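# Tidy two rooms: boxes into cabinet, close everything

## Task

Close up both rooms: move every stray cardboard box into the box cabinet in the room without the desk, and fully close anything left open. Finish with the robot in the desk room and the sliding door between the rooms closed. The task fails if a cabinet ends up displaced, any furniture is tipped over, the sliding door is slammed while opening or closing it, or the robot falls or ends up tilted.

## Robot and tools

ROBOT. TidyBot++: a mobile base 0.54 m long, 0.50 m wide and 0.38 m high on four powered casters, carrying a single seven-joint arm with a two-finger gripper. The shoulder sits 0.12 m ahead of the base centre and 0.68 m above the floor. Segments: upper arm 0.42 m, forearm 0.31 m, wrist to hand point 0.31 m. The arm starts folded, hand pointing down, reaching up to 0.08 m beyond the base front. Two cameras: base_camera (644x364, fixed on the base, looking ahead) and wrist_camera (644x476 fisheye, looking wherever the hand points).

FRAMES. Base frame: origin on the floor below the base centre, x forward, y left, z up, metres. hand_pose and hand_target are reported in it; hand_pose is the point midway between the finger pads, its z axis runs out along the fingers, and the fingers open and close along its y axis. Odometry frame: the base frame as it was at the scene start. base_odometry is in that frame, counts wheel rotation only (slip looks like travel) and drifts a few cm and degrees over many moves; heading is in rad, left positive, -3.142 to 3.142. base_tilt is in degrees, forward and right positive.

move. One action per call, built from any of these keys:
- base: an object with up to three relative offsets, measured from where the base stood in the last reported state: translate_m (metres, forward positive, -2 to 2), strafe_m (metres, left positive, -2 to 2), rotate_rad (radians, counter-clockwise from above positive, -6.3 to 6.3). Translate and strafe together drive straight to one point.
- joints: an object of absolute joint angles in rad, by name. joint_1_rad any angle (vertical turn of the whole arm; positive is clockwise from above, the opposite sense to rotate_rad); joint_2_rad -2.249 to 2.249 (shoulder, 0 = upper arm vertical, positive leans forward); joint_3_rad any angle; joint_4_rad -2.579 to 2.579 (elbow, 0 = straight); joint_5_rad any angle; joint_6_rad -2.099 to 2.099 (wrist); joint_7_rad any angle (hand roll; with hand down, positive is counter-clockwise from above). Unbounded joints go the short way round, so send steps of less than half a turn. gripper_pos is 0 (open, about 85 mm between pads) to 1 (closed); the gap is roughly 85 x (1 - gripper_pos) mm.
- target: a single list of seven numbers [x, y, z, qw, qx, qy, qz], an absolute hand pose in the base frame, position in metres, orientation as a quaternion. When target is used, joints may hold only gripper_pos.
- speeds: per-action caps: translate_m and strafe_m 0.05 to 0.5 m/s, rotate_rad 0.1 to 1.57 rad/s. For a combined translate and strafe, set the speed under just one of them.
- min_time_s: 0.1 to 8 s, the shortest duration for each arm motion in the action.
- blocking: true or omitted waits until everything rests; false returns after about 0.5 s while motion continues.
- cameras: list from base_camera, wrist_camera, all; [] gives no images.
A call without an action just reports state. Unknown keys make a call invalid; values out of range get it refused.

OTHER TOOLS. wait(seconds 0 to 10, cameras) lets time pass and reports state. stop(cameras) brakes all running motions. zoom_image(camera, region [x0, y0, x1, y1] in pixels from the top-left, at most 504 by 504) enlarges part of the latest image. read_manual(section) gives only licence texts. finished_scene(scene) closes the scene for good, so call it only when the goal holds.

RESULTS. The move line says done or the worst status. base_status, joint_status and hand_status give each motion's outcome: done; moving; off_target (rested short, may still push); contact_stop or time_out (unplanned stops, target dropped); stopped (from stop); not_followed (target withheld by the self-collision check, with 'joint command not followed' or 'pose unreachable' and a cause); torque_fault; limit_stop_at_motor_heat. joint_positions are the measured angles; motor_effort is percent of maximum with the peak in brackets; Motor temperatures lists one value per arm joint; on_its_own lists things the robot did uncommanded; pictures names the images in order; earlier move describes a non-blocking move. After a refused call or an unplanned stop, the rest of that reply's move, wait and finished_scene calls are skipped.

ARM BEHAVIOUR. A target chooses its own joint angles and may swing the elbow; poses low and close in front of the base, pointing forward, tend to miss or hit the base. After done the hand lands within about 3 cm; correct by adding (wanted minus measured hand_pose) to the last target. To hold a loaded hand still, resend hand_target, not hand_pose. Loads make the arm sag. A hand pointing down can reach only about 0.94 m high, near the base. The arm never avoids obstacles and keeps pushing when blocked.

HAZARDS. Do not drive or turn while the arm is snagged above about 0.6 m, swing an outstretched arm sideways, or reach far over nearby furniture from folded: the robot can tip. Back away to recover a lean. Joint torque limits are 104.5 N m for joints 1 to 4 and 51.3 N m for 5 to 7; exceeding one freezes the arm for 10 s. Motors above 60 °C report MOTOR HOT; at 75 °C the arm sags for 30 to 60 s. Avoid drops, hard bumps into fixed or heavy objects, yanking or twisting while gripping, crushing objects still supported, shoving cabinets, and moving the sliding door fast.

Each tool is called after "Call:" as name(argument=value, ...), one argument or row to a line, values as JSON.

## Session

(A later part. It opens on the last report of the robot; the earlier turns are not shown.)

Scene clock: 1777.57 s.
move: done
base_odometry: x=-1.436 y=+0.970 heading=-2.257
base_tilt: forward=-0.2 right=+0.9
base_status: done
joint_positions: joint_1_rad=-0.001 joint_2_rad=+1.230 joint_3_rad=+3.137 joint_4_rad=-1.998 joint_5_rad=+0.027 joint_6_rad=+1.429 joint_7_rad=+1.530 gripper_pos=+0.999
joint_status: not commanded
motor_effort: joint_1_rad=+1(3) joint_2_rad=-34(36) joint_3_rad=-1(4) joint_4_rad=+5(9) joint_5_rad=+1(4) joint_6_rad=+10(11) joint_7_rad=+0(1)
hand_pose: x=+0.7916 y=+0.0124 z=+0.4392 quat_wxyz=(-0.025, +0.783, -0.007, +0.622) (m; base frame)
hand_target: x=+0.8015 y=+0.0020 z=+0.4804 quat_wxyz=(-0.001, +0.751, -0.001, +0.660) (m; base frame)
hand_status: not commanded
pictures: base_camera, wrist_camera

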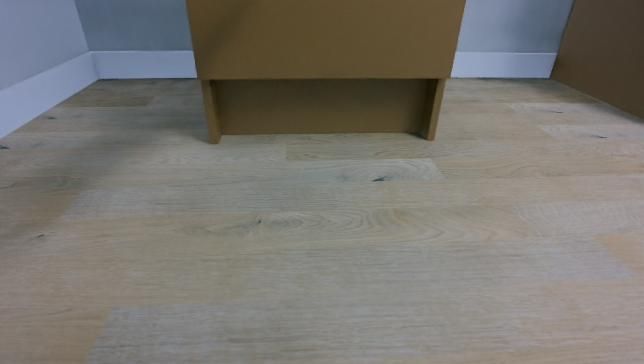

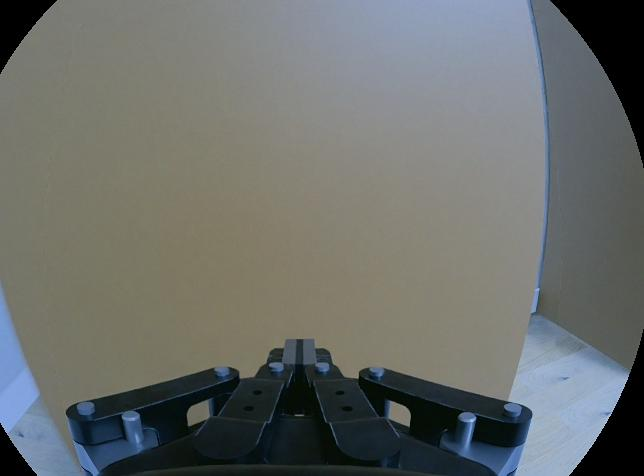

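Call:
move(
  base={"translate_m": -0.03},
  speeds={"translate_m": 0.05},
  cameras=[],
)

Call:
move(
  base={"strafe_m": 0.15},
  speeds={"strafe_m": 0.1},
)

Call:
move(
  base={"translate_m": 0.03},
  speeds={"translate_m": 0.05},
)

Scene clock: 1790.30 s.
move: done
base_odometry: x=-1.417 y=+0.993 heading=-2.257
base_tilt: forward=-0.2 right=+0.9
base_status: done
joint_positions: joint_1_rad=-0.001 joint_2_rad=+1.229 joint_3_rad=+3.137 joint_4_rad=-1.998 joint_5_rad=+0.027 joint_6_rad=+1.429 joint_7_rad=+1.530 gripper_pos=+0.999
joint_status: not commanded
motor_effort: joint_1_rad=+0(2) joint_2_rad=-34(35) joint_3_rad=-1(2) joint_4_rad=+5(6) joint_5_rad=+0(1) joint_6_rad=+10(10) joint_7_rad=+0(1)
hand_pose: x=+0.7916 y=+0.0124 z=+0.4394 quat_wxyz=(-0.025, +0.783, -0.007, +0.622) (m; base frame)
hand_target: x=+0.8015 y=+0.0020 z=+0.4804 quat_wxyz=(-0.001, +0.751, -0.001, +0.660) (m; base frame)
hand_status: not commanded
pictures: none
No camera images: "cameras" was empty.

Scene clock: 1792.30 s.
move: done
base_odometry: x=-1.301 y=+0.898 heading=-2.257
base_tilt: forward=-0.2 right=+0.9
base_status: done
joint_positions: joint_1_rad=-0.002 joint_2_rad=+1.229 joint_3_rad=+3.137 joint_4_rad=-1.998 joint_5_rad=+0.027 joint_6_rad=+1.429 joint_7_rad=+1.530 gripper_pos=+0.999
joint_status: not commanded
motor_effort: joint_1_rad=+0(3) joint_2_rad=-35(35) joint_3_rad=+0(4) joint_4_rad=+5(5) joint_5_rad=+1(2) joint_6_rad=+10(10) joint_7_rad=+0(1)
hand_pose: x=+0.7916 y=+0.0133 z=+0.4394 quat_wxyz=(-0.025, +0.783, -0.006, +0.622) (m; base frame)
hand_target: x=+0.8015 y=+0.0020 z=+0.4804 quat_wxyz=(-0.001, +0.751, -0.001, +0.660) (m; base frame)
hand_status: not commanded
pictures: base_camera, wrist_camera

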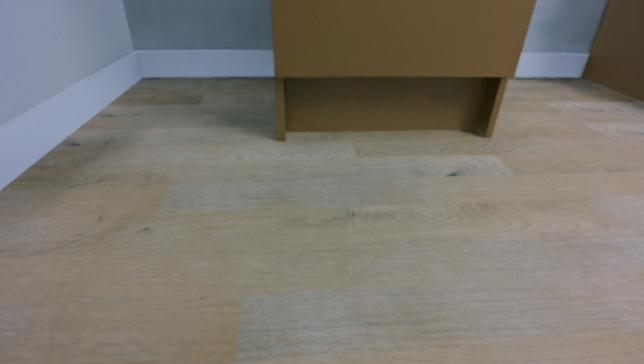

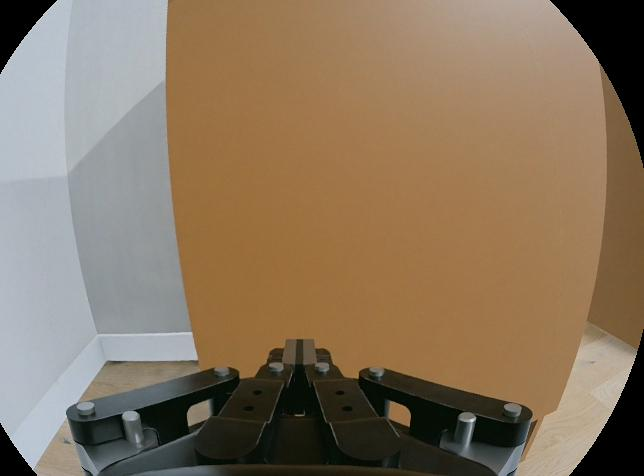

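Scene clock: 1793.37 s.
move: done
base_odometry: x=-1.320 y=+0.875 heading=-2.257
base_tilt: forward=-0.2 right=+0.9
base_status: done
joint_positions: joint_1_rad=-0.002 joint_2_rad=+1.229 joint_3_rad=+3.137 joint_4_rad=-1.999 joint_5_rad=+0.027 joint_6_rad=+1.430 joint_7_rad=+1.530 gripper_pos=+0.999
joint_status: not commanded
motor_effort: joint_1_rad=+0(1) joint_2_rad=-34(37) joint_3_rad=-1(2) joint_4_rad=+5(6) joint_5_rad=+1(1) joint_6_rad=+10(11) joint_7_rad=+0(1)
hand_pose: x=+0.7916 y=+0.0133 z=+0.4399 quat_wxyz=(-0.025, +0.782, -0.006, +0.622) (m; base frame)
hand_target: x=+0.8015 y=+0.0020 z=+0.4804 quat_wxyz=(-0.001, +0.751, -0.001, +0.660) (m; base frame)
hand_status: not commanded
pictures: base_camera, wrist_camera

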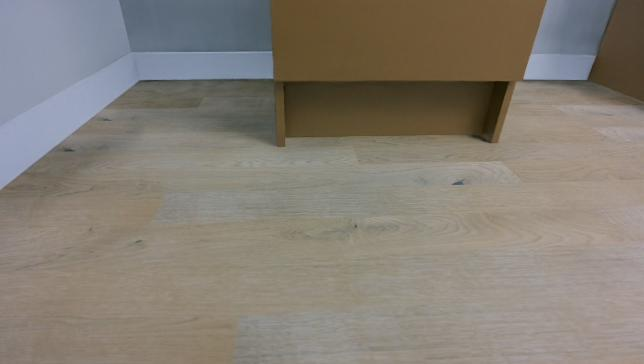

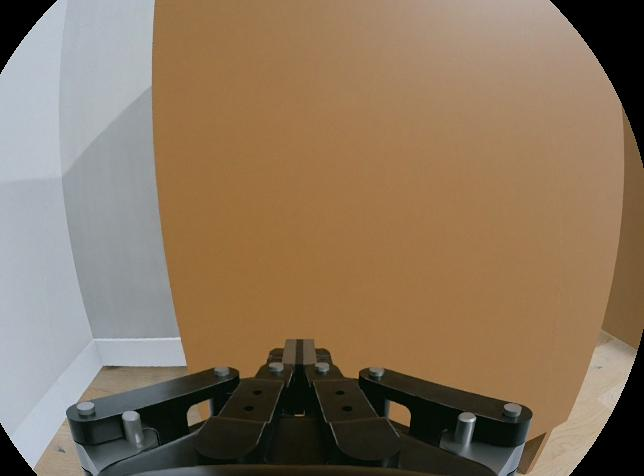

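Call:
move(
  base={"translate_m": 0.02},
  speeds={"translate_m": 0.05},
  cameras=["base_camera"],
)

Scene clock: 1797.50 s.
move: done
base_odometry: x=-1.333 y=+0.859 heading=-2.256
base_tilt: forward=-0.2 right=+0.9
base_status: done
joint_positions: joint_1_rad=-0.002 joint_2_rad=+1.229 joint_3_rad=+3.137 joint_4_rad=-1.999 joint_5_rad=+0.027 joint_6_rad=+1.430 joint_7_rad=+1.530 gripper_pos=+0.999
joint_status: not commanded
motor_effort: joint_1_rad=+0(1) joint_2_rad=-33(35) joint_3_rad=-1(2) joint_4_rad=+5(7) joint_5_rad=+1(1) joint_6_rad=+10(10) joint_7_rad=+0(1)
hand_pose: x=+0.7916 y=+0.0133 z=+0.4400 quat_wxyz=(-0.025, +0.782, -0.006, +0.622) (m; base frame)
hand_target: x=+0.8015 y=+0.0020 z=+0.4804 quat_wxyz=(-0.001, +0.751, -0.001, +0.660) (m; base frame)
hand_status: not commanded
pictures: base_camera

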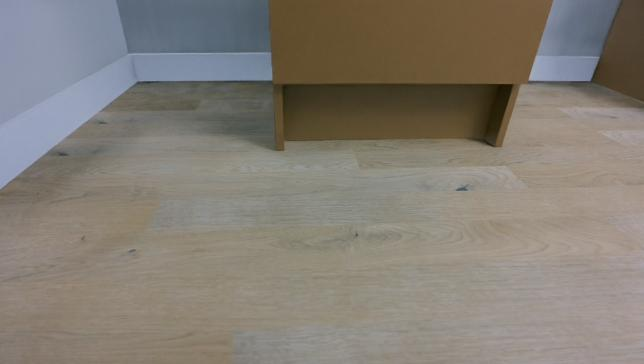

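Call:
move(
  base={"translate_m": 0.02},
  speeds={"translate_m": 0.05},
  cameras=["base_camera"],
)

Call:
move(
  base={"translate_m": 0.02},
  speeds={"translate_m": 0.05},
)

Scene clock: 1801.50 s.
move: done
base_odometry: x=-1.345 y=+0.843 heading=-2.256
base_tilt: forward=-0.2 right=+0.9
base_status: done
joint_positions: joint_1_rad=-0.002 joint_2_rad=+1.228 joint_3_rad=+3.137 joint_4_rad=-1.999 joint_5_rad=+0.027 joint_6_rad=+1.430 joint_7_rad=+1.530 gripper_pos=+0.999
joint_status: not commanded
motor_effort: joint_1_rad=+0(1) joint_2_rad=-33(35) joint_3_rad=+0(2) joint_4_rad=+5(6) joint_5_rad=+0(1) joint_6_rad=+10(10) joint_7_rad=+0(1)
hand_pose: x=+0.7916 y=+0.0133 z=+0.4401 quat_wxyz=(-0.025, +0.782, -0.006, +0.622) (m; base frame)
hand_target: x=+0.8015 y=+0.0020 z=+0.4804 quat_wxyz=(-0.001, +0.751, -0.001, +0.660) (m; base frame)
hand_status: not commanded
pictures: base_camera

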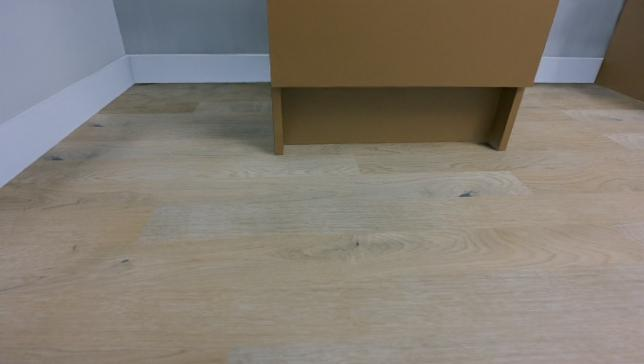

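Scene clock: 1802.37 s.
move: done
base_odometry: x=-1.358 y=+0.827 heading=-2.256
base_tilt: forward=-0.2 right=+0.9
base_status: done
joint_positions: joint_1_rad=-0.002 joint_2_rad=+1.228 joint_3_rad=+3.137 joint_4_rad=-1.999 joint_5_rad=+0.027 joint_6_rad=+1.430 joint_7_rad=+1.530 gripper_pos=+0.999
joint_status: not commanded
motor_effort: joint_1_rad=+0(2) joint_2_rad=-33(35) joint_3_rad=-1(1) joint_4_rad=+5(7) joint_5_rad=+1(1) joint_6_rad=+10(10) joint_7_rad=+0(1)
hand_pose: x=+0.7917 y=+0.0133 z=+0.4402 quat_wxyz=(-0.025, +0.782, -0.006, +0.622) (m; base frame)
hand_target: x=+0.8015 y=+0.0020 z=+0.4804 quat_wxyz=(-0.001, +0.751, -0.001, +0.660) (m; base frame)
hand_status: not commanded
pictures: base_camera, wrist_camera

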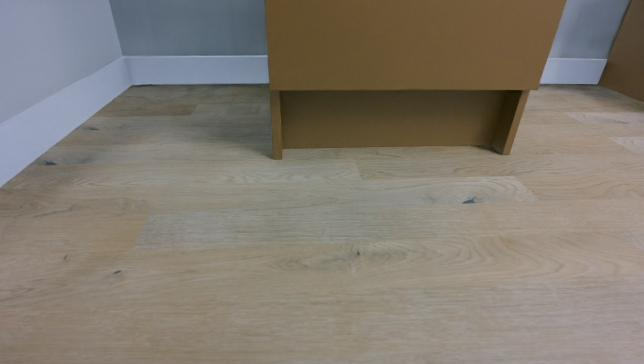

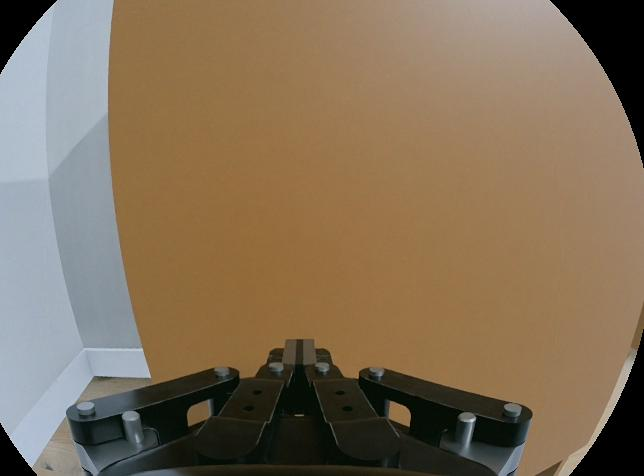

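Call:
move(
  base={"translate_m": 0.015},
  speeds={"translate_m": 0.05},
)

Call:
move(
  base={"translate_m": 0.015},
  speeds={"translate_m": 0.05},
)

Scene clock: 1812.23 s.
move: done
base_odometry: x=-1.367 y=+0.815 heading=-2.255
base_tilt: forward=-0.2 right=+0.9
base_status: done
joint_positions: joint_1_rad=-0.002 joint_2_rad=+1.228 joint_3_rad=+3.137 joint_4_rad=-1.999 joint_5_rad=+0.027 joint_6_rad=+1.430 joint_7_rad=+1.530 gripper_pos=+0.999
joint_status: not commanded
motor_effort: joint_1_rad=+0(2) joint_2_rad=-34(35) joint_3_rad=-1(2) joint_4_rad=+5(6) joint_5_rad=+0(1) joint_6_rad=+10(10) joint_7_rad=+0(1)
hand_pose: x=+0.7917 y=+0.0133 z=+0.4403 quat_wxyz=(-0.025, +0.782, -0.006, +0.622) (m; base frame)
hand_target: x=+0.8015 y=+0.0020 z=+0.4804 quat_wxyz=(-0.001, +0.751, -0.001, +0.660) (m; base frame)
hand_status: not commanded
pictures: base_camera, wrist_camera

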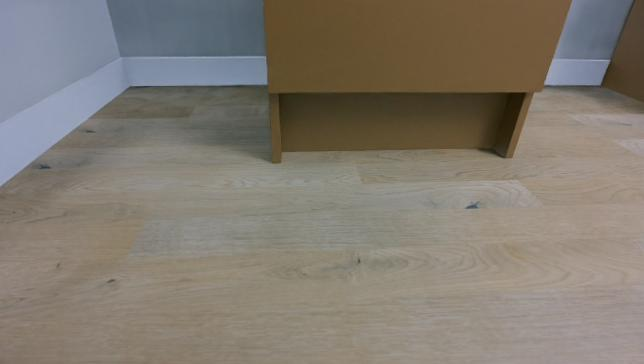

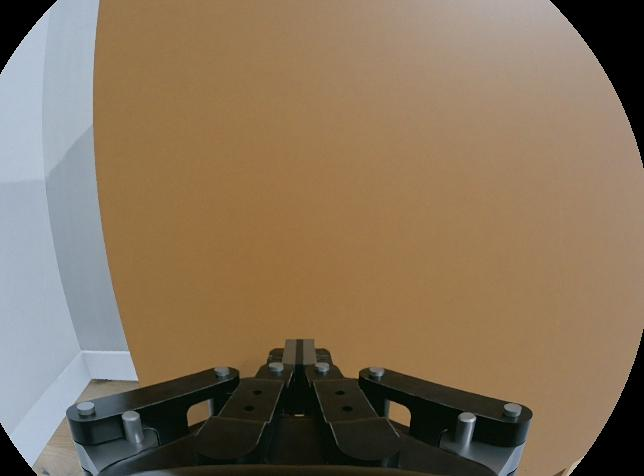

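Scene clock: 1813.00 s.
move: done
base_odometry: x=-1.377 y=+0.804 heading=-2.255
base_tilt: forward=-0.2 right=+0.9
base_status: done
joint_positions: joint_1_rad=-0.002 joint_2_rad=+1.228 joint_3_rad=+3.137 joint_4_rad=-1.999 joint_5_rad=+0.027 joint_6_rad=+1.430 joint_7_rad=+1.530 gripper_pos=+0.999
joint_status: not commanded
motor_effort: joint_1_rad=+0(2) joint_2_rad=-34(35) joint_3_rad=+0(2) joint_4_rad=+5(7) joint_5_rad=+1(1) joint_6_rad=+10(10) joint_7_rad=+0(1)
hand_pose: x=+0.7917 y=+0.0133 z=+0.4404 quat_wxyz=(-0.025, +0.782, -0.006, +0.622) (m; base frame)
hand_target: x=+0.8015 y=+0.0020 z=+0.4804 quat_wxyz=(-0.001, +0.751, -0.001, +0.660) (m; base frame)
hand_status: not commanded
pictures: base_camera, wrist_camera

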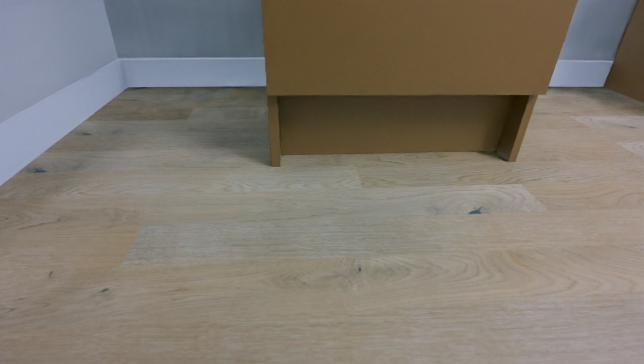

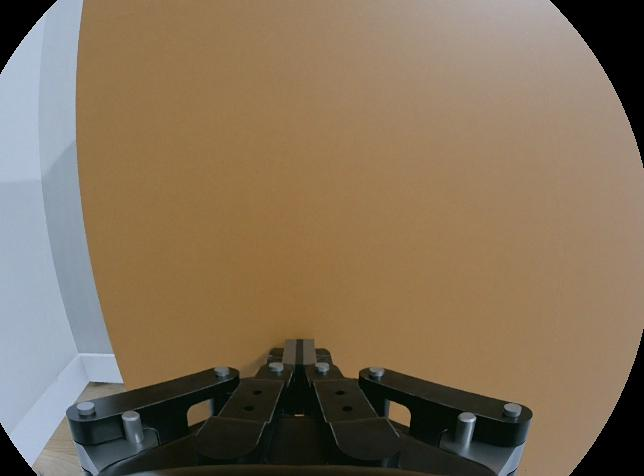

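Call:
move(
  base={"translate_m": 0.015},
  speeds={"translate_m": 0.05},
  cameras=["wrist_camera"],
)

Call:
move(
  base={"translate_m": 0.015},
  speeds={"translate_m": 0.05},
)

Scene clock: 1816.57 s.
move: done
base_odometry: x=-1.386 y=+0.792 heading=-2.255
base_tilt: forward=-0.2 right=+0.9
base_status: done
joint_positions: joint_1_rad=-0.001 joint_2_rad=+1.228 joint_3_rad=+3.137 joint_4_rad=-2.031 joint_5_rad=+0.027 joint_6_rad=+1.431 joint_7_rad=+1.530 gripper_pos=+0.999
joint_status: not commanded
motor_effort: joint_1_rad=-1(2) joint_2_rad=-36(39) joint_3_rad=-2(2) joint_4_rad=+9(14) joint_5_rad=+1(2) joint_6_rad=+11(13) joint_7_rad=+0(1)
hand_pose: x=+0.7792 y=+0.0128 z=+0.4318 quat_wxyz=(-0.025, +0.792, -0.007, +0.610) (m; base frame)
hand_target: x=+0.8015 y=+0.0020 z=+0.4804 quat_wxyz=(-0.001, +0.751, -0.001, +0.660) (m; base frame)
hand_status: not commanded
pictures: wrist_camera

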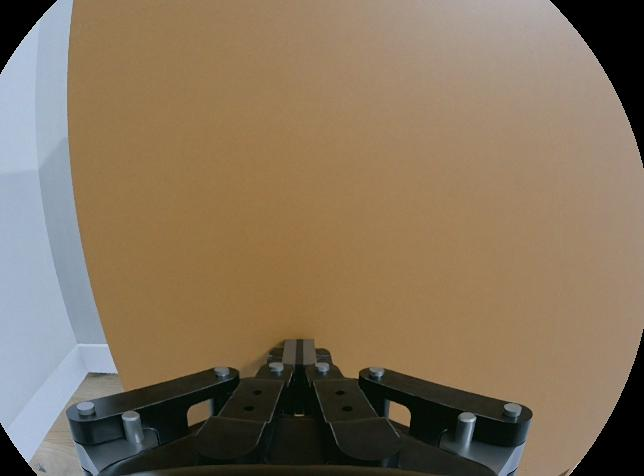

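Scene clock: 1817.40 s.
move: done
base_odometry: x=-1.395 y=+0.780 heading=-2.254
base_tilt: forward=-0.2 right=+0.9
base_status: done
joint_positions: joint_1_rad=+0.001 joint_2_rad=+1.228 joint_3_rad=+3.137 joint_4_rad=-2.068 joint_5_rad=+0.027 joint_6_rad=+1.433 joint_7_rad=+1.530 gripper_pos=+0.999
joint_status: not commanded
motor_effort: joint_1_rad=-1(2) joint_2_rad=-38(41) joint_3_rad=-1(3) joint_4_rad=+15(20) joint_5_rad=+2(3) joint_6_rad=+13(15) joint_7_rad=+0(1)
hand_pose: x=+0.7649 y=+0.0116 z=+0.4230 quat_wxyz=(-0.024, +0.802, -0.008, +0.596) (m; base frame)
hand_target: x=+0.8015 y=+0.0020 z=+0.4804 quat_wxyz=(-0.001, +0.751, -0.001, +0.660) (m; base frame)
hand_status: not commanded
pictures: base_camera, wrist_camera

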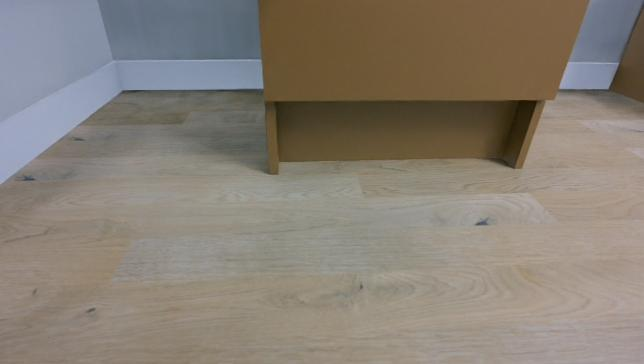

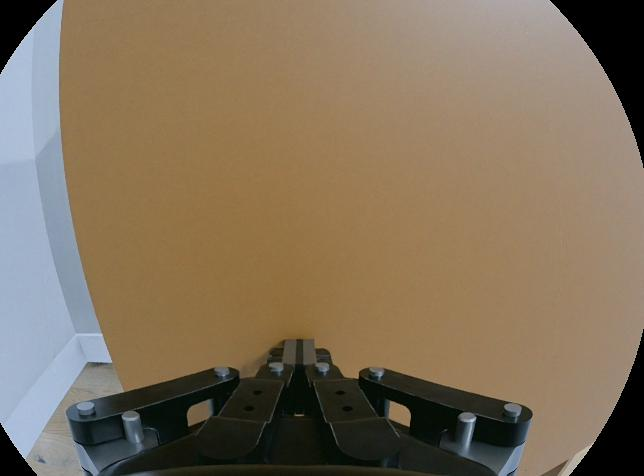

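Call:
move(
  base={"translate_m": -0.35},
  speeds={"translate_m": 0.2},
)

Scene clock: 1823.60 s.
move: done
base_odometry: x=-1.174 y=+1.052 heading=-2.254
base_tilt: forward=-0.2 right=+0.9
base_status: done
joint_positions: joint_1_rad=+0.001 joint_2_rad=+1.217 joint_3_rad=+3.137 joint_4_rad=-1.999 joint_5_rad=+0.027 joint_6_rad=+1.441 joint_7_rad=+1.530 gripper_pos=+0.999
joint_status: not commanded
motor_effort: joint_1_rad=+0(2) joint_2_rad=-34(37) joint_3_rad=-1(3) joint_4_rad=+5(14) joint_5_rad=+1(2) joint_6_rad=+10(13) joint_7_rad=+0(1)
hand_pose: x=+0.7949 y=+0.0110 z=+0.4510 quat_wxyz=(-0.024, +0.776, -0.007, +0.631) (m; base frame)
hand_target: x=+0.8015 y=+0.0020 z=+0.4804 quat_wxyz=(-0.001, +0.751, -0.001, +0.660) (m; base frame)
hand_status: not commanded
pictures: base_camera, wrist_camera

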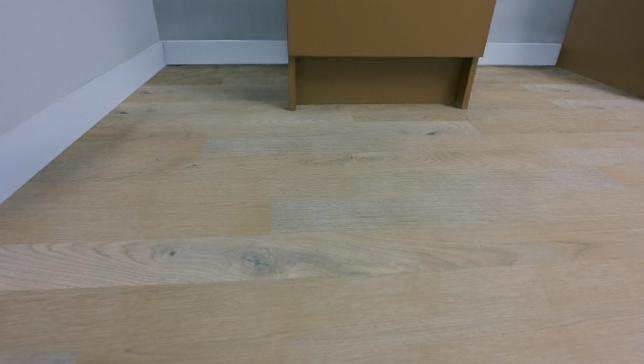

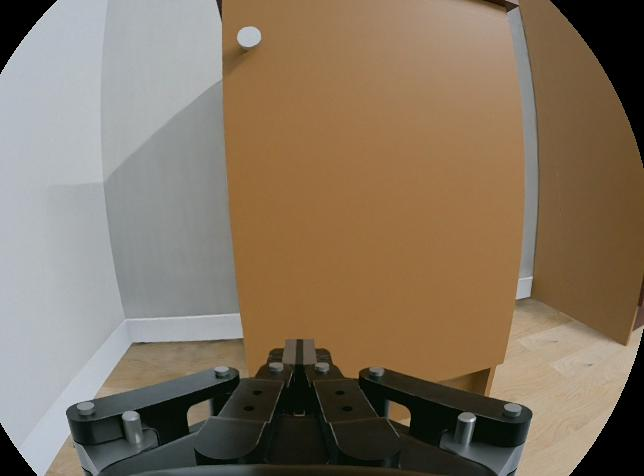

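Call:
move(
  base={"translate_m": -0.62, "strafe_m": -0.15},
  speeds={"translate_m": 0.3},
  joints={"joint_1_rad": 0.0, "joint_2_rad": -0.354, "joint_3_rad": 3.14, "joint_4_rad": -2.53, "joint_5_rad": 0.0, "joint_6_rad": 0.5, "joint_7_rad": 1.57},
  min_time_s=3,
)

Scene clock: 1831.30 s.
move: done
base_odometry: x=-0.898 y=+1.627 heading=-2.254
base_tilt: forward=-0.2 right=+0.9
base_status: done
joint_positions: joint_1_rad=+0.001 joint_2_rad=-0.339 joint_3_rad=+3.137 joint_4_rad=-2.513 joint_5_rad=+0.027 joint_6_rad=+0.576 joint_7_rad=+1.530 gripper_pos=+0.999
joint_status: all done
motor_effort: joint_1_rad=+0(2) joint_2_rad=-7(37) joint_3_rad=+1(2) joint_4_rad=+19(20) joint_5_rad=+0(2) joint_6_rad=+10(11) joint_7_rad=+0(2)
hand_pose: x=+0.5491 y=+0.0078 z=+0.8917 quat_wxyz=(-0.012, +0.717, +0.000, +0.697) (m; base frame)
hand_target: x=+0.5412 y=+0.0021 z=+0.8649 quat_wxyz=(-0.001, +0.743, +0.000, +0.669) (m; base frame)
hand_status: not commanded
pictures: base_camera, wrist_camera

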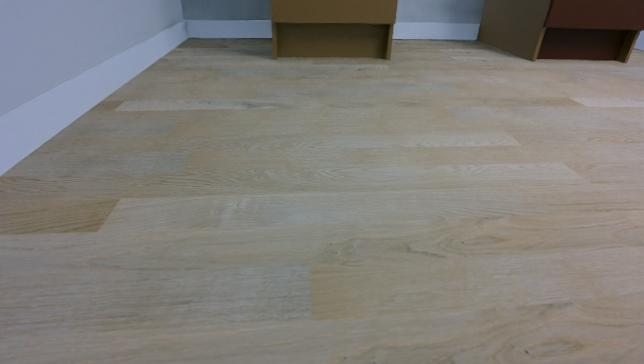

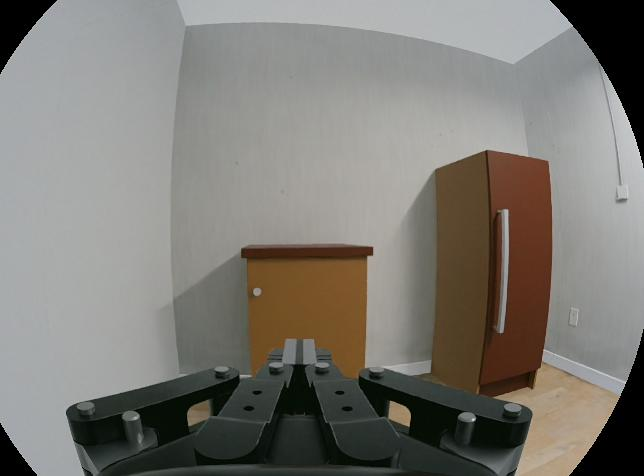

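Call:
zoom_image(
  camera="wrist_camera",
  region=[400, 130, 600, 410],
)

Call:
zoom_image(
  camera="wrist_camera",
  region=[220, 220, 420, 380],
)

Scaled by 1.800.

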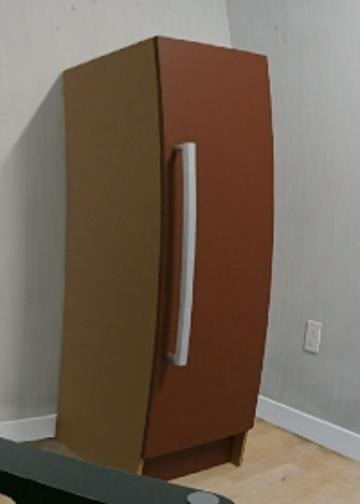

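Scaled by 2.520.

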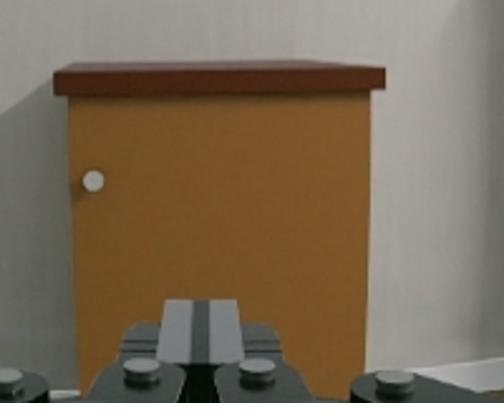

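Call:
move(
  base={"translate_m": -0.03, "strafe_m": -0.15},
  speeds={"translate_m": 0.3},
  cameras=[],
)

Call:
move(
  base={"rotate_rad": 1.569},
  speeds={"rotate_rad": 0.6},
)

Scene clock: 1843.20 s.
move: done
base_odometry: x=-0.996 y=+1.746 heading=-2.255
base_tilt: forward=-0.2 right=+0.9
base_status: done
joint_positions: joint_1_rad=+0.001 joint_2_rad=-0.340 joint_3_rad=+3.137 joint_4_rad=-2.513 joint_5_rad=+0.027 joint_6_rad=+0.572 joint_7_rad=+1.530 gripper_pos=+0.999
joint_status: not commanded
motor_effort: joint_1_rad=+1(2) joint_2_rad=-6(7) joint_3_rad=+1(3) joint_4_rad=+20(20) joint_5_rad=+0(1) joint_6_rad=+10(10) joint_7_rad=+1(1)
hand_pose: x=+0.5487 y=+0.0076 z=+0.8907 quat_wxyz=(-0.012, +0.718, +0.000, +0.696) (m; base frame)
hand_target: x=+0.5412 y=+0.0021 z=+0.8649 quat_wxyz=(-0.001, +0.743, +0.000, +0.669) (m; base frame)
hand_status: not commanded
pictures: none
No camera images: "cameras" was empty.

Scene clock: 1846.50 s.
move: done
base_odometry: x=-0.996 y=+1.746 heading=-0.687
base_tilt: forward=-0.2 right=+0.9
base_status: done
joint_positions: joint_1_rad=+0.001 joint_2_rad=-0.340 joint_3_rad=+3.137 joint_4_rad=-2.513 joint_5_rad=+0.027 joint_6_rad=+0.572 joint_7_rad=+1.530 gripper_pos=+0.999
joint_status: not commanded
motor_effort: joint_1_rad=+0(1) joint_2_rad=-6(7) joint_3_rad=+0(2) joint_4_rad=+19(19) joint_5_rad=+0(1) joint_6_rad=+10(10) joint_7_rad=+1(1)
hand_pose: x=+0.5486 y=+0.0076 z=+0.8908 quat_wxyz=(-0.012, +0.718, +0.000, +0.696) (m; base frame)
hand_target: x=+0.5412 y=+0.0021 z=+0.8649 quat_wxyz=(-0.001, +0.743, +0.000, +0.669) (m; base frame)
hand_status: not commanded
pictures: base_camera, wrist_camera

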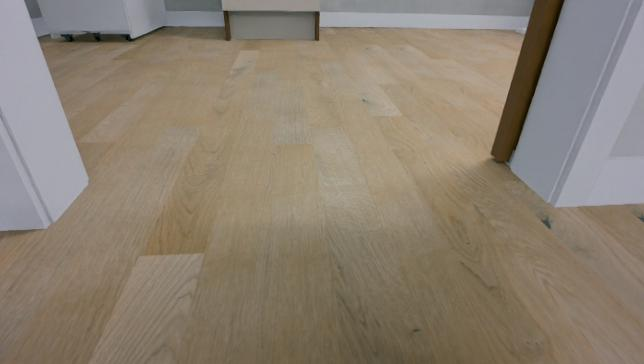

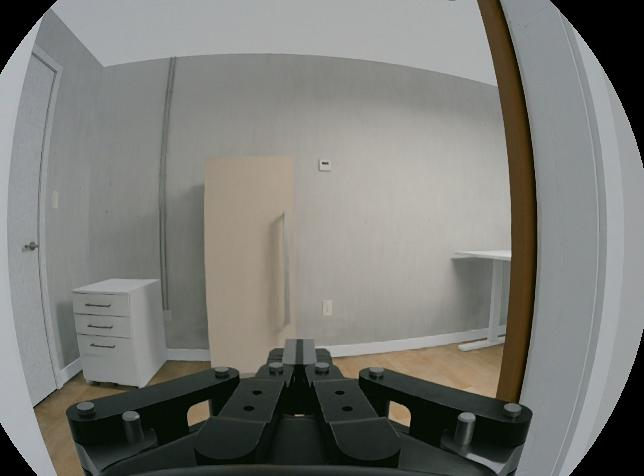

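Call:
move(
  base={"translate_m": 0.6, "strafe_m": 0.02},
  speeds={"translate_m": 0.2},
)

Scene clock: 1861.43 s.
move: done
base_odometry: x=-0.519 y=+1.381 heading=-0.686
base_tilt: forward=-0.2 right=+0.9
base_status: done
joint_positions: joint_1_rad=+0.001 joint_2_rad=-0.348 joint_3_rad=+3.137 joint_4_rad=-2.516 joint_5_rad=+0.027 joint_6_rad=+0.571 joint_7_rad=+1.530 gripper_pos=+0.999
joint_status: not commanded
motor_effort: joint_1_rad=+0(2) joint_2_rad=-6(8) joint_3_rad=+0(1) joint_4_rad=+19(20) joint_5_rad=+1(1) joint_6_rad=+10(10) joint_7_rad=+0(1)
hand_pose: x=+0.5466 y=+0.0076 z=+0.8923 quat_wxyz=(-0.012, +0.716, +0.000, +0.698) (m; base frame)
hand_target: x=+0.5412 y=+0.0021 z=+0.8649 quat_wxyz=(-0.001, +0.743, +0.000, +0.669) (m; base frame)
hand_status: not commanded
pictures: base_camera, wrist_camera

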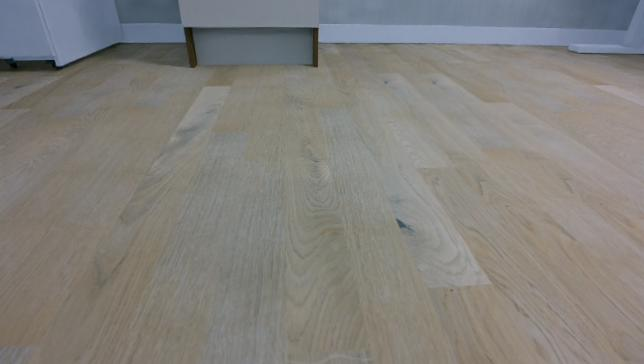

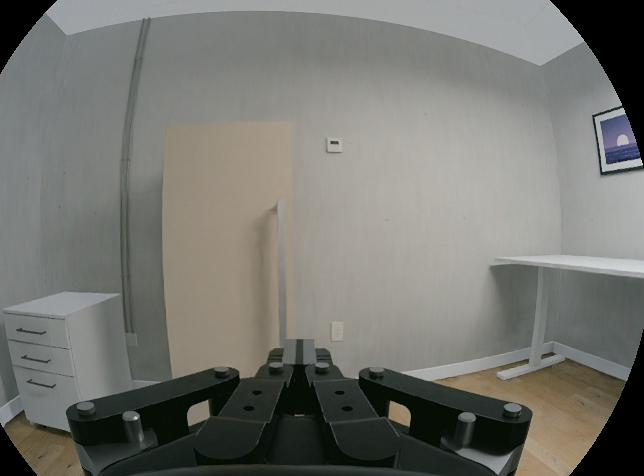

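Call:
move(
  base={"translate_m": 0.92},
  speeds={"translate_m": 0.25},
)

Scene clock: 1868.97 s.
move: done
base_odometry: x=+0.193 y=+0.798 heading=-0.686
base_tilt: forward=-0.2 right=+0.9
base_status: done
joint_positions: joint_1_rad=+0.001 joint_2_rad=-0.351 joint_3_rad=+3.137 joint_4_rad=-2.517 joint_5_rad=+0.027 joint_6_rad=+0.570 joint_7_rad=+1.530 gripper_pos=+0.999
joint_status: not commanded
motor_effort: joint_1_rad=+0(1) joint_2_rad=-7(8) joint_3_rad=+0(1) joint_4_rad=+19(20) joint_5_rad=+0(1) joint_6_rad=+10(10) joint_7_rad=+1(1)
hand_pose: x=+0.5456 y=+0.0076 z=+0.8924 quat_wxyz=(-0.012, +0.716, +0.000, +0.698) (m; base frame)
hand_target: x=+0.5412 y=+0.0021 z=+0.8649 quat_wxyz=(-0.001, +0.743, +0.000, +0.669) (m; base frame)
hand_status: not commanded
pictures: base_camera, wrist_camera

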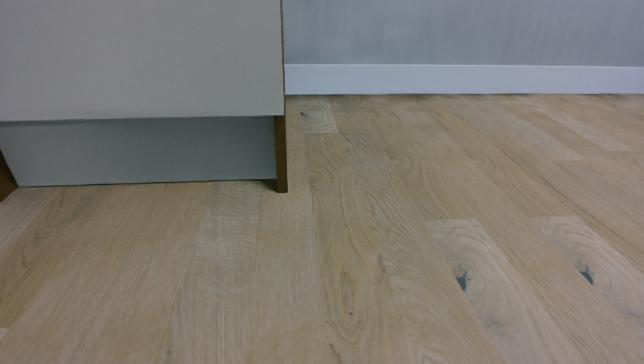

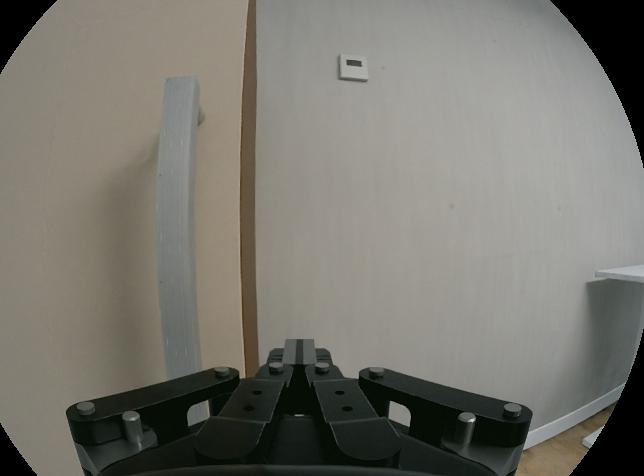

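Call:
move(
  base={"strafe_m": -0.45},
  speeds={"strafe_m": 0.25},
)

Call:
move(
  base={"translate_m": 0.2},
  speeds={"translate_m": 0.25},
  cameras=[],
)

Call:
move(
  base={"rotate_rad": 1.57},
  speeds={"rotate_rad": 0.6},
)

Call:
move(
  base={"rotate_rad": 1.573},
  speeds={"rotate_rad": 0.6},
)

Scene clock: 1880.07 s.
move: done
base_odometry: x=-0.092 y=+0.449 heading=-0.685
base_tilt: forward=-0.2 right=+0.9
base_status: done
joint_positions: joint_1_rad=+0.001 joint_2_rad=-0.351 joint_3_rad=+3.137 joint_4_rad=-2.517 joint_5_rad=+0.027 joint_6_rad=+0.569 joint_7_rad=+1.530 gripper_pos=+0.999
joint_status: not commanded
motor_effort: joint_1_rad=+0(1) joint_2_rad=-6(7) joint_3_rad=+1(2) joint_4_rad=+19(20) joint_5_rad=+1(1) joint_6_rad=+10(10) joint_7_rad=+0(1)
hand_pose: x=+0.5456 y=+0.0076 z=+0.8923 quat_wxyz=(-0.012, +0.716, +0.000, +0.698) (m; base frame)
hand_target: x=+0.5412 y=+0.0021 z=+0.8649 quat_wxyz=(-0.001, +0.743, +0.000, +0.669) (m; base frame)
hand_status: not commanded
pictures: base_camera, wrist_camera

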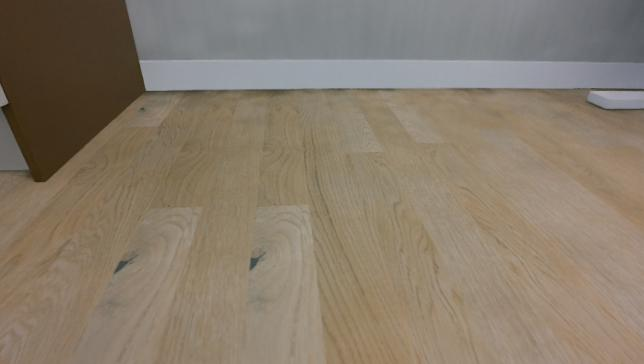

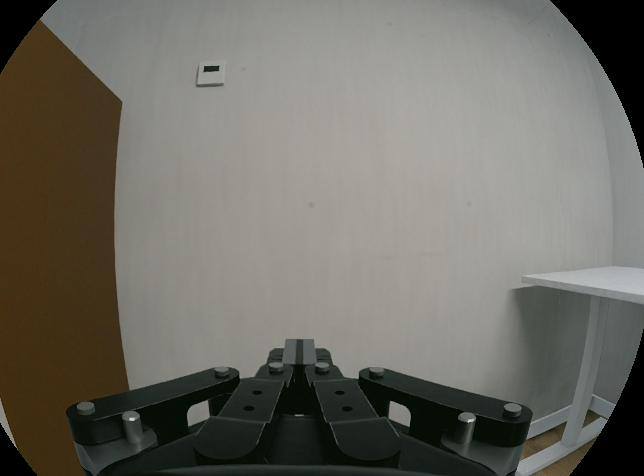

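Scene clock: 1881.63 s.
move: done
base_odometry: x=+0.063 y=+0.323 heading=-0.685
base_tilt: forward=-0.2 right=+0.9
base_status: done
joint_positions: joint_1_rad=+0.001 joint_2_rad=-0.351 joint_3_rad=+3.137 joint_4_rad=-2.518 joint_5_rad=+0.027 joint_6_rad=+0.569 joint_7_rad=+1.530 gripper_pos=+0.999
joint_status: not commanded
motor_effort: joint_1_rad=+1(1) joint_2_rad=-6(8) joint_3_rad=+1(1) joint_4_rad=+19(20) joint_5_rad=+0(1) joint_6_rad=+10(11) joint_7_rad=+0(1)
hand_pose: x=+0.5455 y=+0.0076 z=+0.8917 quat_wxyz=(-0.012, +0.717, +0.000, +0.697) (m; base frame)
hand_target: x=+0.5412 y=+0.0021 z=+0.8649 quat_wxyz=(-0.001, +0.743, +0.000, +0.669) (m; base frame)
hand_status: not commanded
pictures: none
No camera images: "cameras" was empty.

Scene clock: 1884.93 s.
move: done
base_odometry: x=+0.063 y=+0.323 heading=+0.884
base_tilt: forward=-0.2 right=+0.9
base_status: done
joint_positions: joint_1_rad=+0.001 joint_2_rad=-0.351 joint_3_rad=+3.137 joint_4_rad=-2.518 joint_5_rad=+0.027 joint_6_rad=+0.569 joint_7_rad=+1.530 gripper_pos=+0.999
joint_status: not commanded
motor_effort: joint_1_rad=+0(1) joint_2_rad=-5(7) joint_3_rad=+0(2) joint_4_rad=+19(19) joint_5_rad=+1(1) joint_6_rad=+10(11) joint_7_rad=+0(1)
hand_pose: x=+0.5455 y=+0.0076 z=+0.8917 quat_wxyz=(-0.012, +0.717, +0.000, +0.697) (m; base frame)
hand_target: x=+0.5412 y=+0.0021 z=+0.8649 quat_wxyz=(-0.001, +0.743, +0.000, +0.669) (m; base frame)
hand_status: not commanded
pictures: base_camera, wrist_camera

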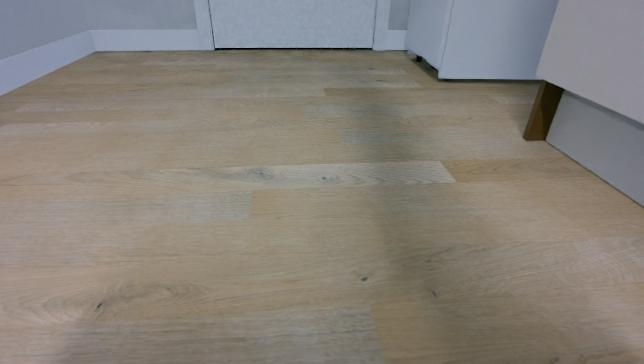

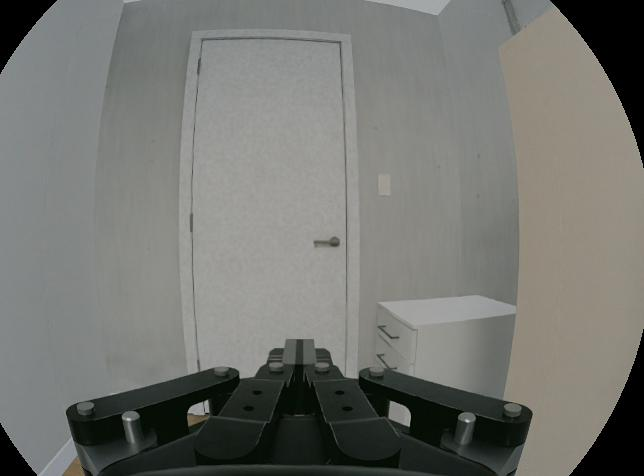

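Scene clock: 1888.23 s.
move: done
base_odometry: x=+0.063 y=+0.323 heading=+2.456
base_tilt: forward=-0.2 right=+0.9
base_status: done
joint_positions: joint_1_rad=+0.001 joint_2_rad=-0.351 joint_3_rad=+3.137 joint_4_rad=-2.518 joint_5_rad=+0.027 joint_6_rad=+0.569 joint_7_rad=+1.530 gripper_pos=+0.999
joint_status: not commanded
motor_effort: joint_1_rad=+1(2) joint_2_rad=-6(7) joint_3_rad=+1(2) joint_4_rad=+19(19) joint_5_rad=+0(1) joint_6_rad=+10(10) joint_7_rad=+0(1)
hand_pose: x=+0.5455 y=+0.0076 z=+0.8917 quat_wxyz=(-0.012, +0.717, +0.000, +0.697) (m; base frame)
hand_target: x=+0.5412 y=+0.0021 z=+0.8649 quat_wxyz=(-0.001, +0.743, +0.000, +0.669) (m; base frame)
hand_status: not commanded
pictures: base_camera, wrist_camera

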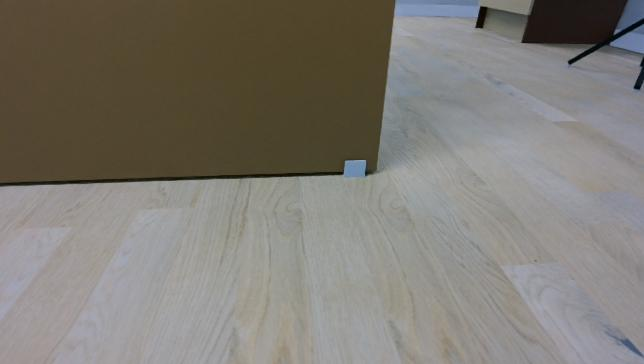

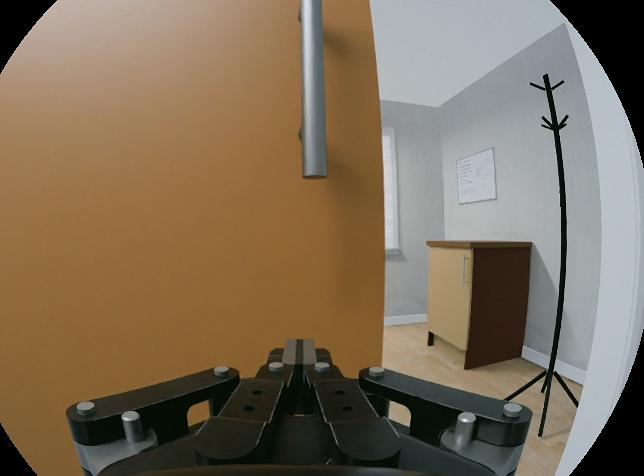

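Call:
move(
  base={"translate_m": -0.06},
  speeds={"translate_m": 0.2},
  joints={"gripper_pos": 0.3},
  cameras=[],
)

Call:
move(
  joints={"joint_1_rad": 0.03, "joint_2_rad": -0.08, "joint_3_rad": 3.14, "joint_4_rad": -1.389, "joint_5_rad": 0.0, "joint_6_rad": -0.262, "joint_7_rad": 1.57, "gripper_pos": 0.3},
  min_time_s=4,
)

Scene clock: 1897.83 s.
move: done
base_odometry: x=+0.110 y=+0.284 heading=+2.457
base_tilt: forward=-0.2 right=+0.9
base_status: done
joint_positions: joint_1_rad=+0.001 joint_2_rad=-0.358 joint_3_rad=+3.137 joint_4_rad=-2.520 joint_5_rad=+0.027 joint_6_rad=+0.568 joint_7_rad=+1.530 gripper_pos=+0.300
joint_status: all done
motor_effort: joint_1_rad=+1(1) joint_2_rad=-5(10) joint_3_rad=+0(1) joint_4_rad=+19(20) joint_5_rad=+1(1) joint_6_rad=+10(11) joint_7_rad=+0(1)
hand_pose: x=+0.5437 y=+0.0076 z=+0.8932 quat_wxyz=(-0.012, +0.715, +0.000, +0.699) (m; base frame)
hand_target: x=+0.5412 y=+0.0021 z=+0.8649 quat_wxyz=(-0.001, +0.743, +0.000, +0.669) (m; base frame)
hand_status: not commanded
pictures: none
No camera images: "cameras" was empty.

Scene clock: 1902.40 s.
move: done
base_odometry: x=+0.110 y=+0.284 heading=+2.457
base_tilt: forward=-0.2 right=+0.9
base_status: not commanded
joint_positions: joint_1_rad=+0.016 joint_2_rad=-0.099 joint_3_rad=+3.137 joint_4_rad=-1.414 joint_5_rad=+0.027 joint_6_rad=-0.188 joint_7_rad=+1.530 gripper_pos=+0.300
joint_status: all done
motor_effort: joint_1_rad=+1(2) joint_2_rad=-15(16) joint_3_rad=+0(2) joint_4_rad=+21(22) joint_5_rad=+1(2) joint_6_rad=+10(12) joint_7_rad=+0(2)
hand_pose: x=+0.6922 y=-0.0064 z=+1.2011 quat_wxyz=(+0.001, +0.683, -0.010, +0.731) (m; base frame)
hand_target: x=+0.7001 y=-0.0151 z=+1.1825 quat_wxyz=(+0.010, +0.707, -0.010, +0.707) (m; base frame)
hand_status: not commanded
pictures: base_camera, wrist_camera

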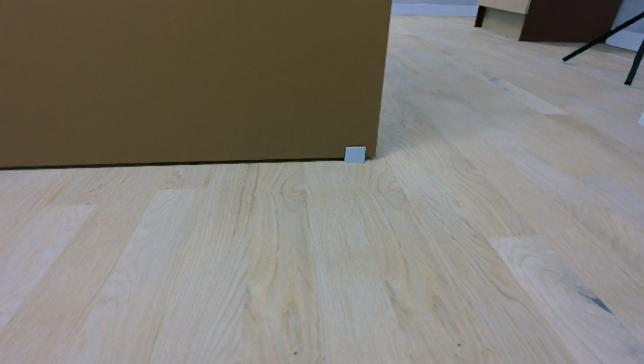

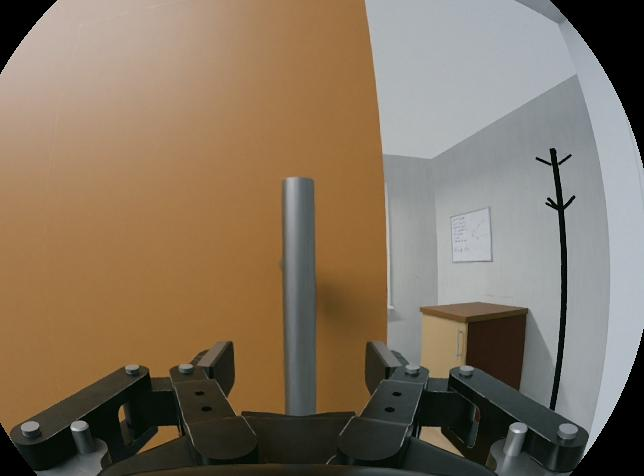

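Call:
move(
  base={"translate_m": 0.05},
  speeds={"translate_m": 0.1},
  cameras=["wrist_camera"],
)

Call:
move(
  base={"translate_m": 0.03},
  speeds={"translate_m": 0.1},
)

Scene clock: 1906.73 s.
move: done
base_odometry: x=+0.071 y=+0.316 heading=+2.456
base_tilt: forward=-0.2 right=+0.9
base_status: done
joint_positions: joint_1_rad=+0.017 joint_2_rad=-0.084 joint_3_rad=+3.137 joint_4_rad=-1.412 joint_5_rad=+0.027 joint_6_rad=-0.191 joint_7_rad=+1.530 gripper_pos=+0.300
joint_status: not commanded
motor_effort: joint_1_rad=+0(1) joint_2_rad=-15(19) joint_3_rad=+0(1) joint_4_rad=+21(22) joint_5_rad=+0(1) joint_6_rad=+10(10) joint_7_rad=+0(1)
hand_pose: x=+0.6995 y=-0.0072 z=+1.1927 quat_wxyz=(+0.001, +0.689, -0.011, +0.725) (m; base frame)
hand_target: x=+0.7001 y=-0.0151 z=+1.1825 quat_wxyz=(+0.010, +0.707, -0.010, +0.707) (m; base frame)
hand_status: not commanded
pictures: wrist_camera

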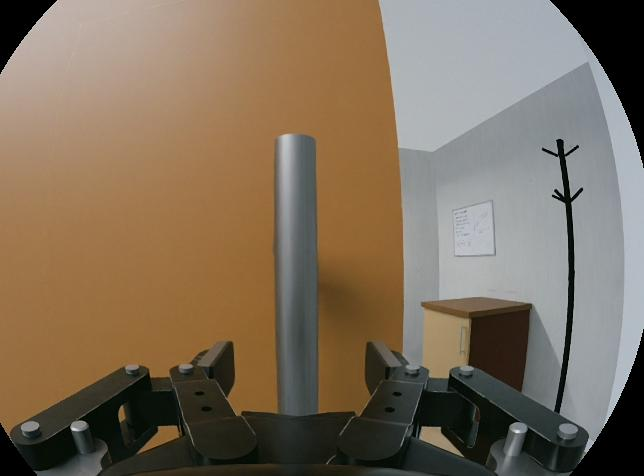

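Scene clock: 1907.57 s.
move: done
base_odometry: x=+0.048 y=+0.335 heading=+2.457
base_tilt: forward=-0.2 right=+0.9
base_status: done
joint_positions: joint_1_rad=+0.018 joint_2_rad=-0.077 joint_3_rad=+3.137 joint_4_rad=-1.412 joint_5_rad=+0.027 joint_6_rad=-0.192 joint_7_rad=+1.530 gripper_pos=+0.300
joint_status: not commanded
motor_effort: joint_1_rad=+0(1) joint_2_rad=-16(19) joint_3_rad=+0(1) joint_4_rad=+21(22) joint_5_rad=+1(1) joint_6_rad=+10(11) joint_7_rad=+1(1)
hand_pose: x=+0.7030 y=-0.0080 z=+1.1886 quat_wxyz=(+0.002, +0.691, -0.011, +0.723) (m; base frame)
hand_target: x=+0.7001 y=-0.0151 z=+1.1825 quat_wxyz=(+0.010, +0.707, -0.010, +0.707) (m; base frame)
hand_status: not commanded
pictures: base_camera, wrist_camera

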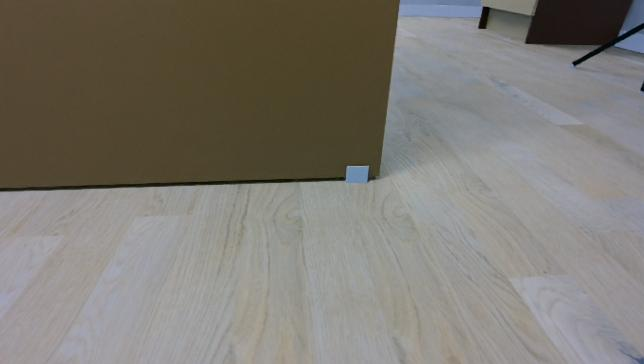

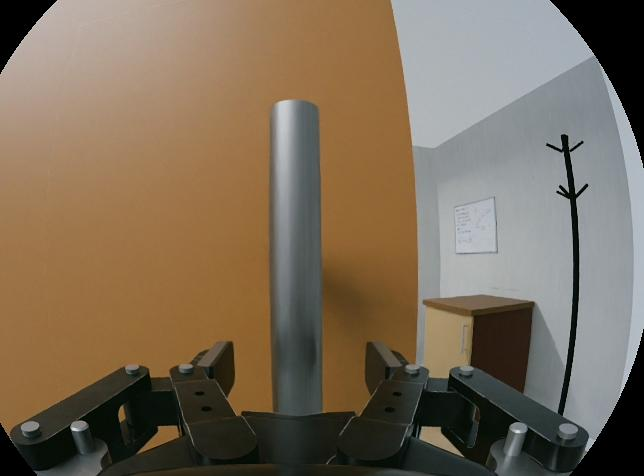

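Call:
move(
  base={"translate_m": 0.012},
  speeds={"translate_m": 0.05},
  joints={"gripper_pos": 0.55},
  cameras=["wrist_camera"],
)

Scene clock: 1912.07 s.
move: done
base_odometry: x=+0.038 y=+0.343 heading=+2.458
base_tilt: forward=-0.2 right=+0.9
base_status: done
joint_positions: joint_1_rad=+0.019 joint_2_rad=-0.076 joint_3_rad=+3.137 joint_4_rad=-1.412 joint_5_rad=+0.027 joint_6_rad=-0.193 joint_7_rad=+1.530 gripper_pos=+0.550
joint_status: all done
motor_effort: joint_1_rad=+0(1) joint_2_rad=-17(18) joint_3_rad=-1(2) joint_4_rad=+21(22) joint_5_rad=+0(1) joint_6_rad=+10(11) joint_7_rad=+0(1)
hand_pose: x=+0.7038 y=-0.0082 z=+1.1877 quat_wxyz=(+0.002, +0.692, -0.012, +0.722) (m; base frame)
hand_target: x=+0.7001 y=-0.0151 z=+1.1825 quat_wxyz=(+0.010, +0.707, -0.010, +0.707) (m; base frame)
hand_status: not commanded
pictures: wrist_camera

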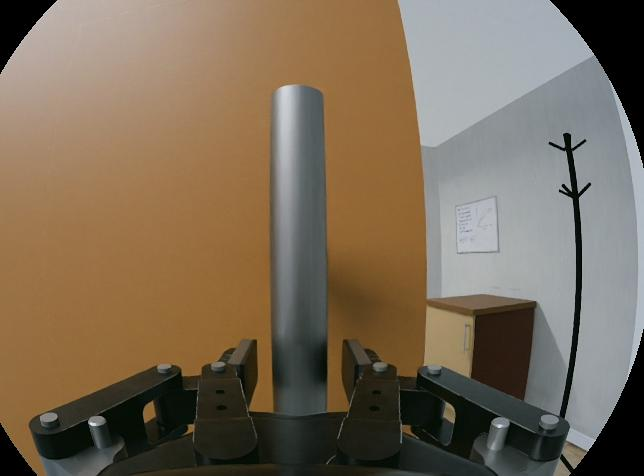

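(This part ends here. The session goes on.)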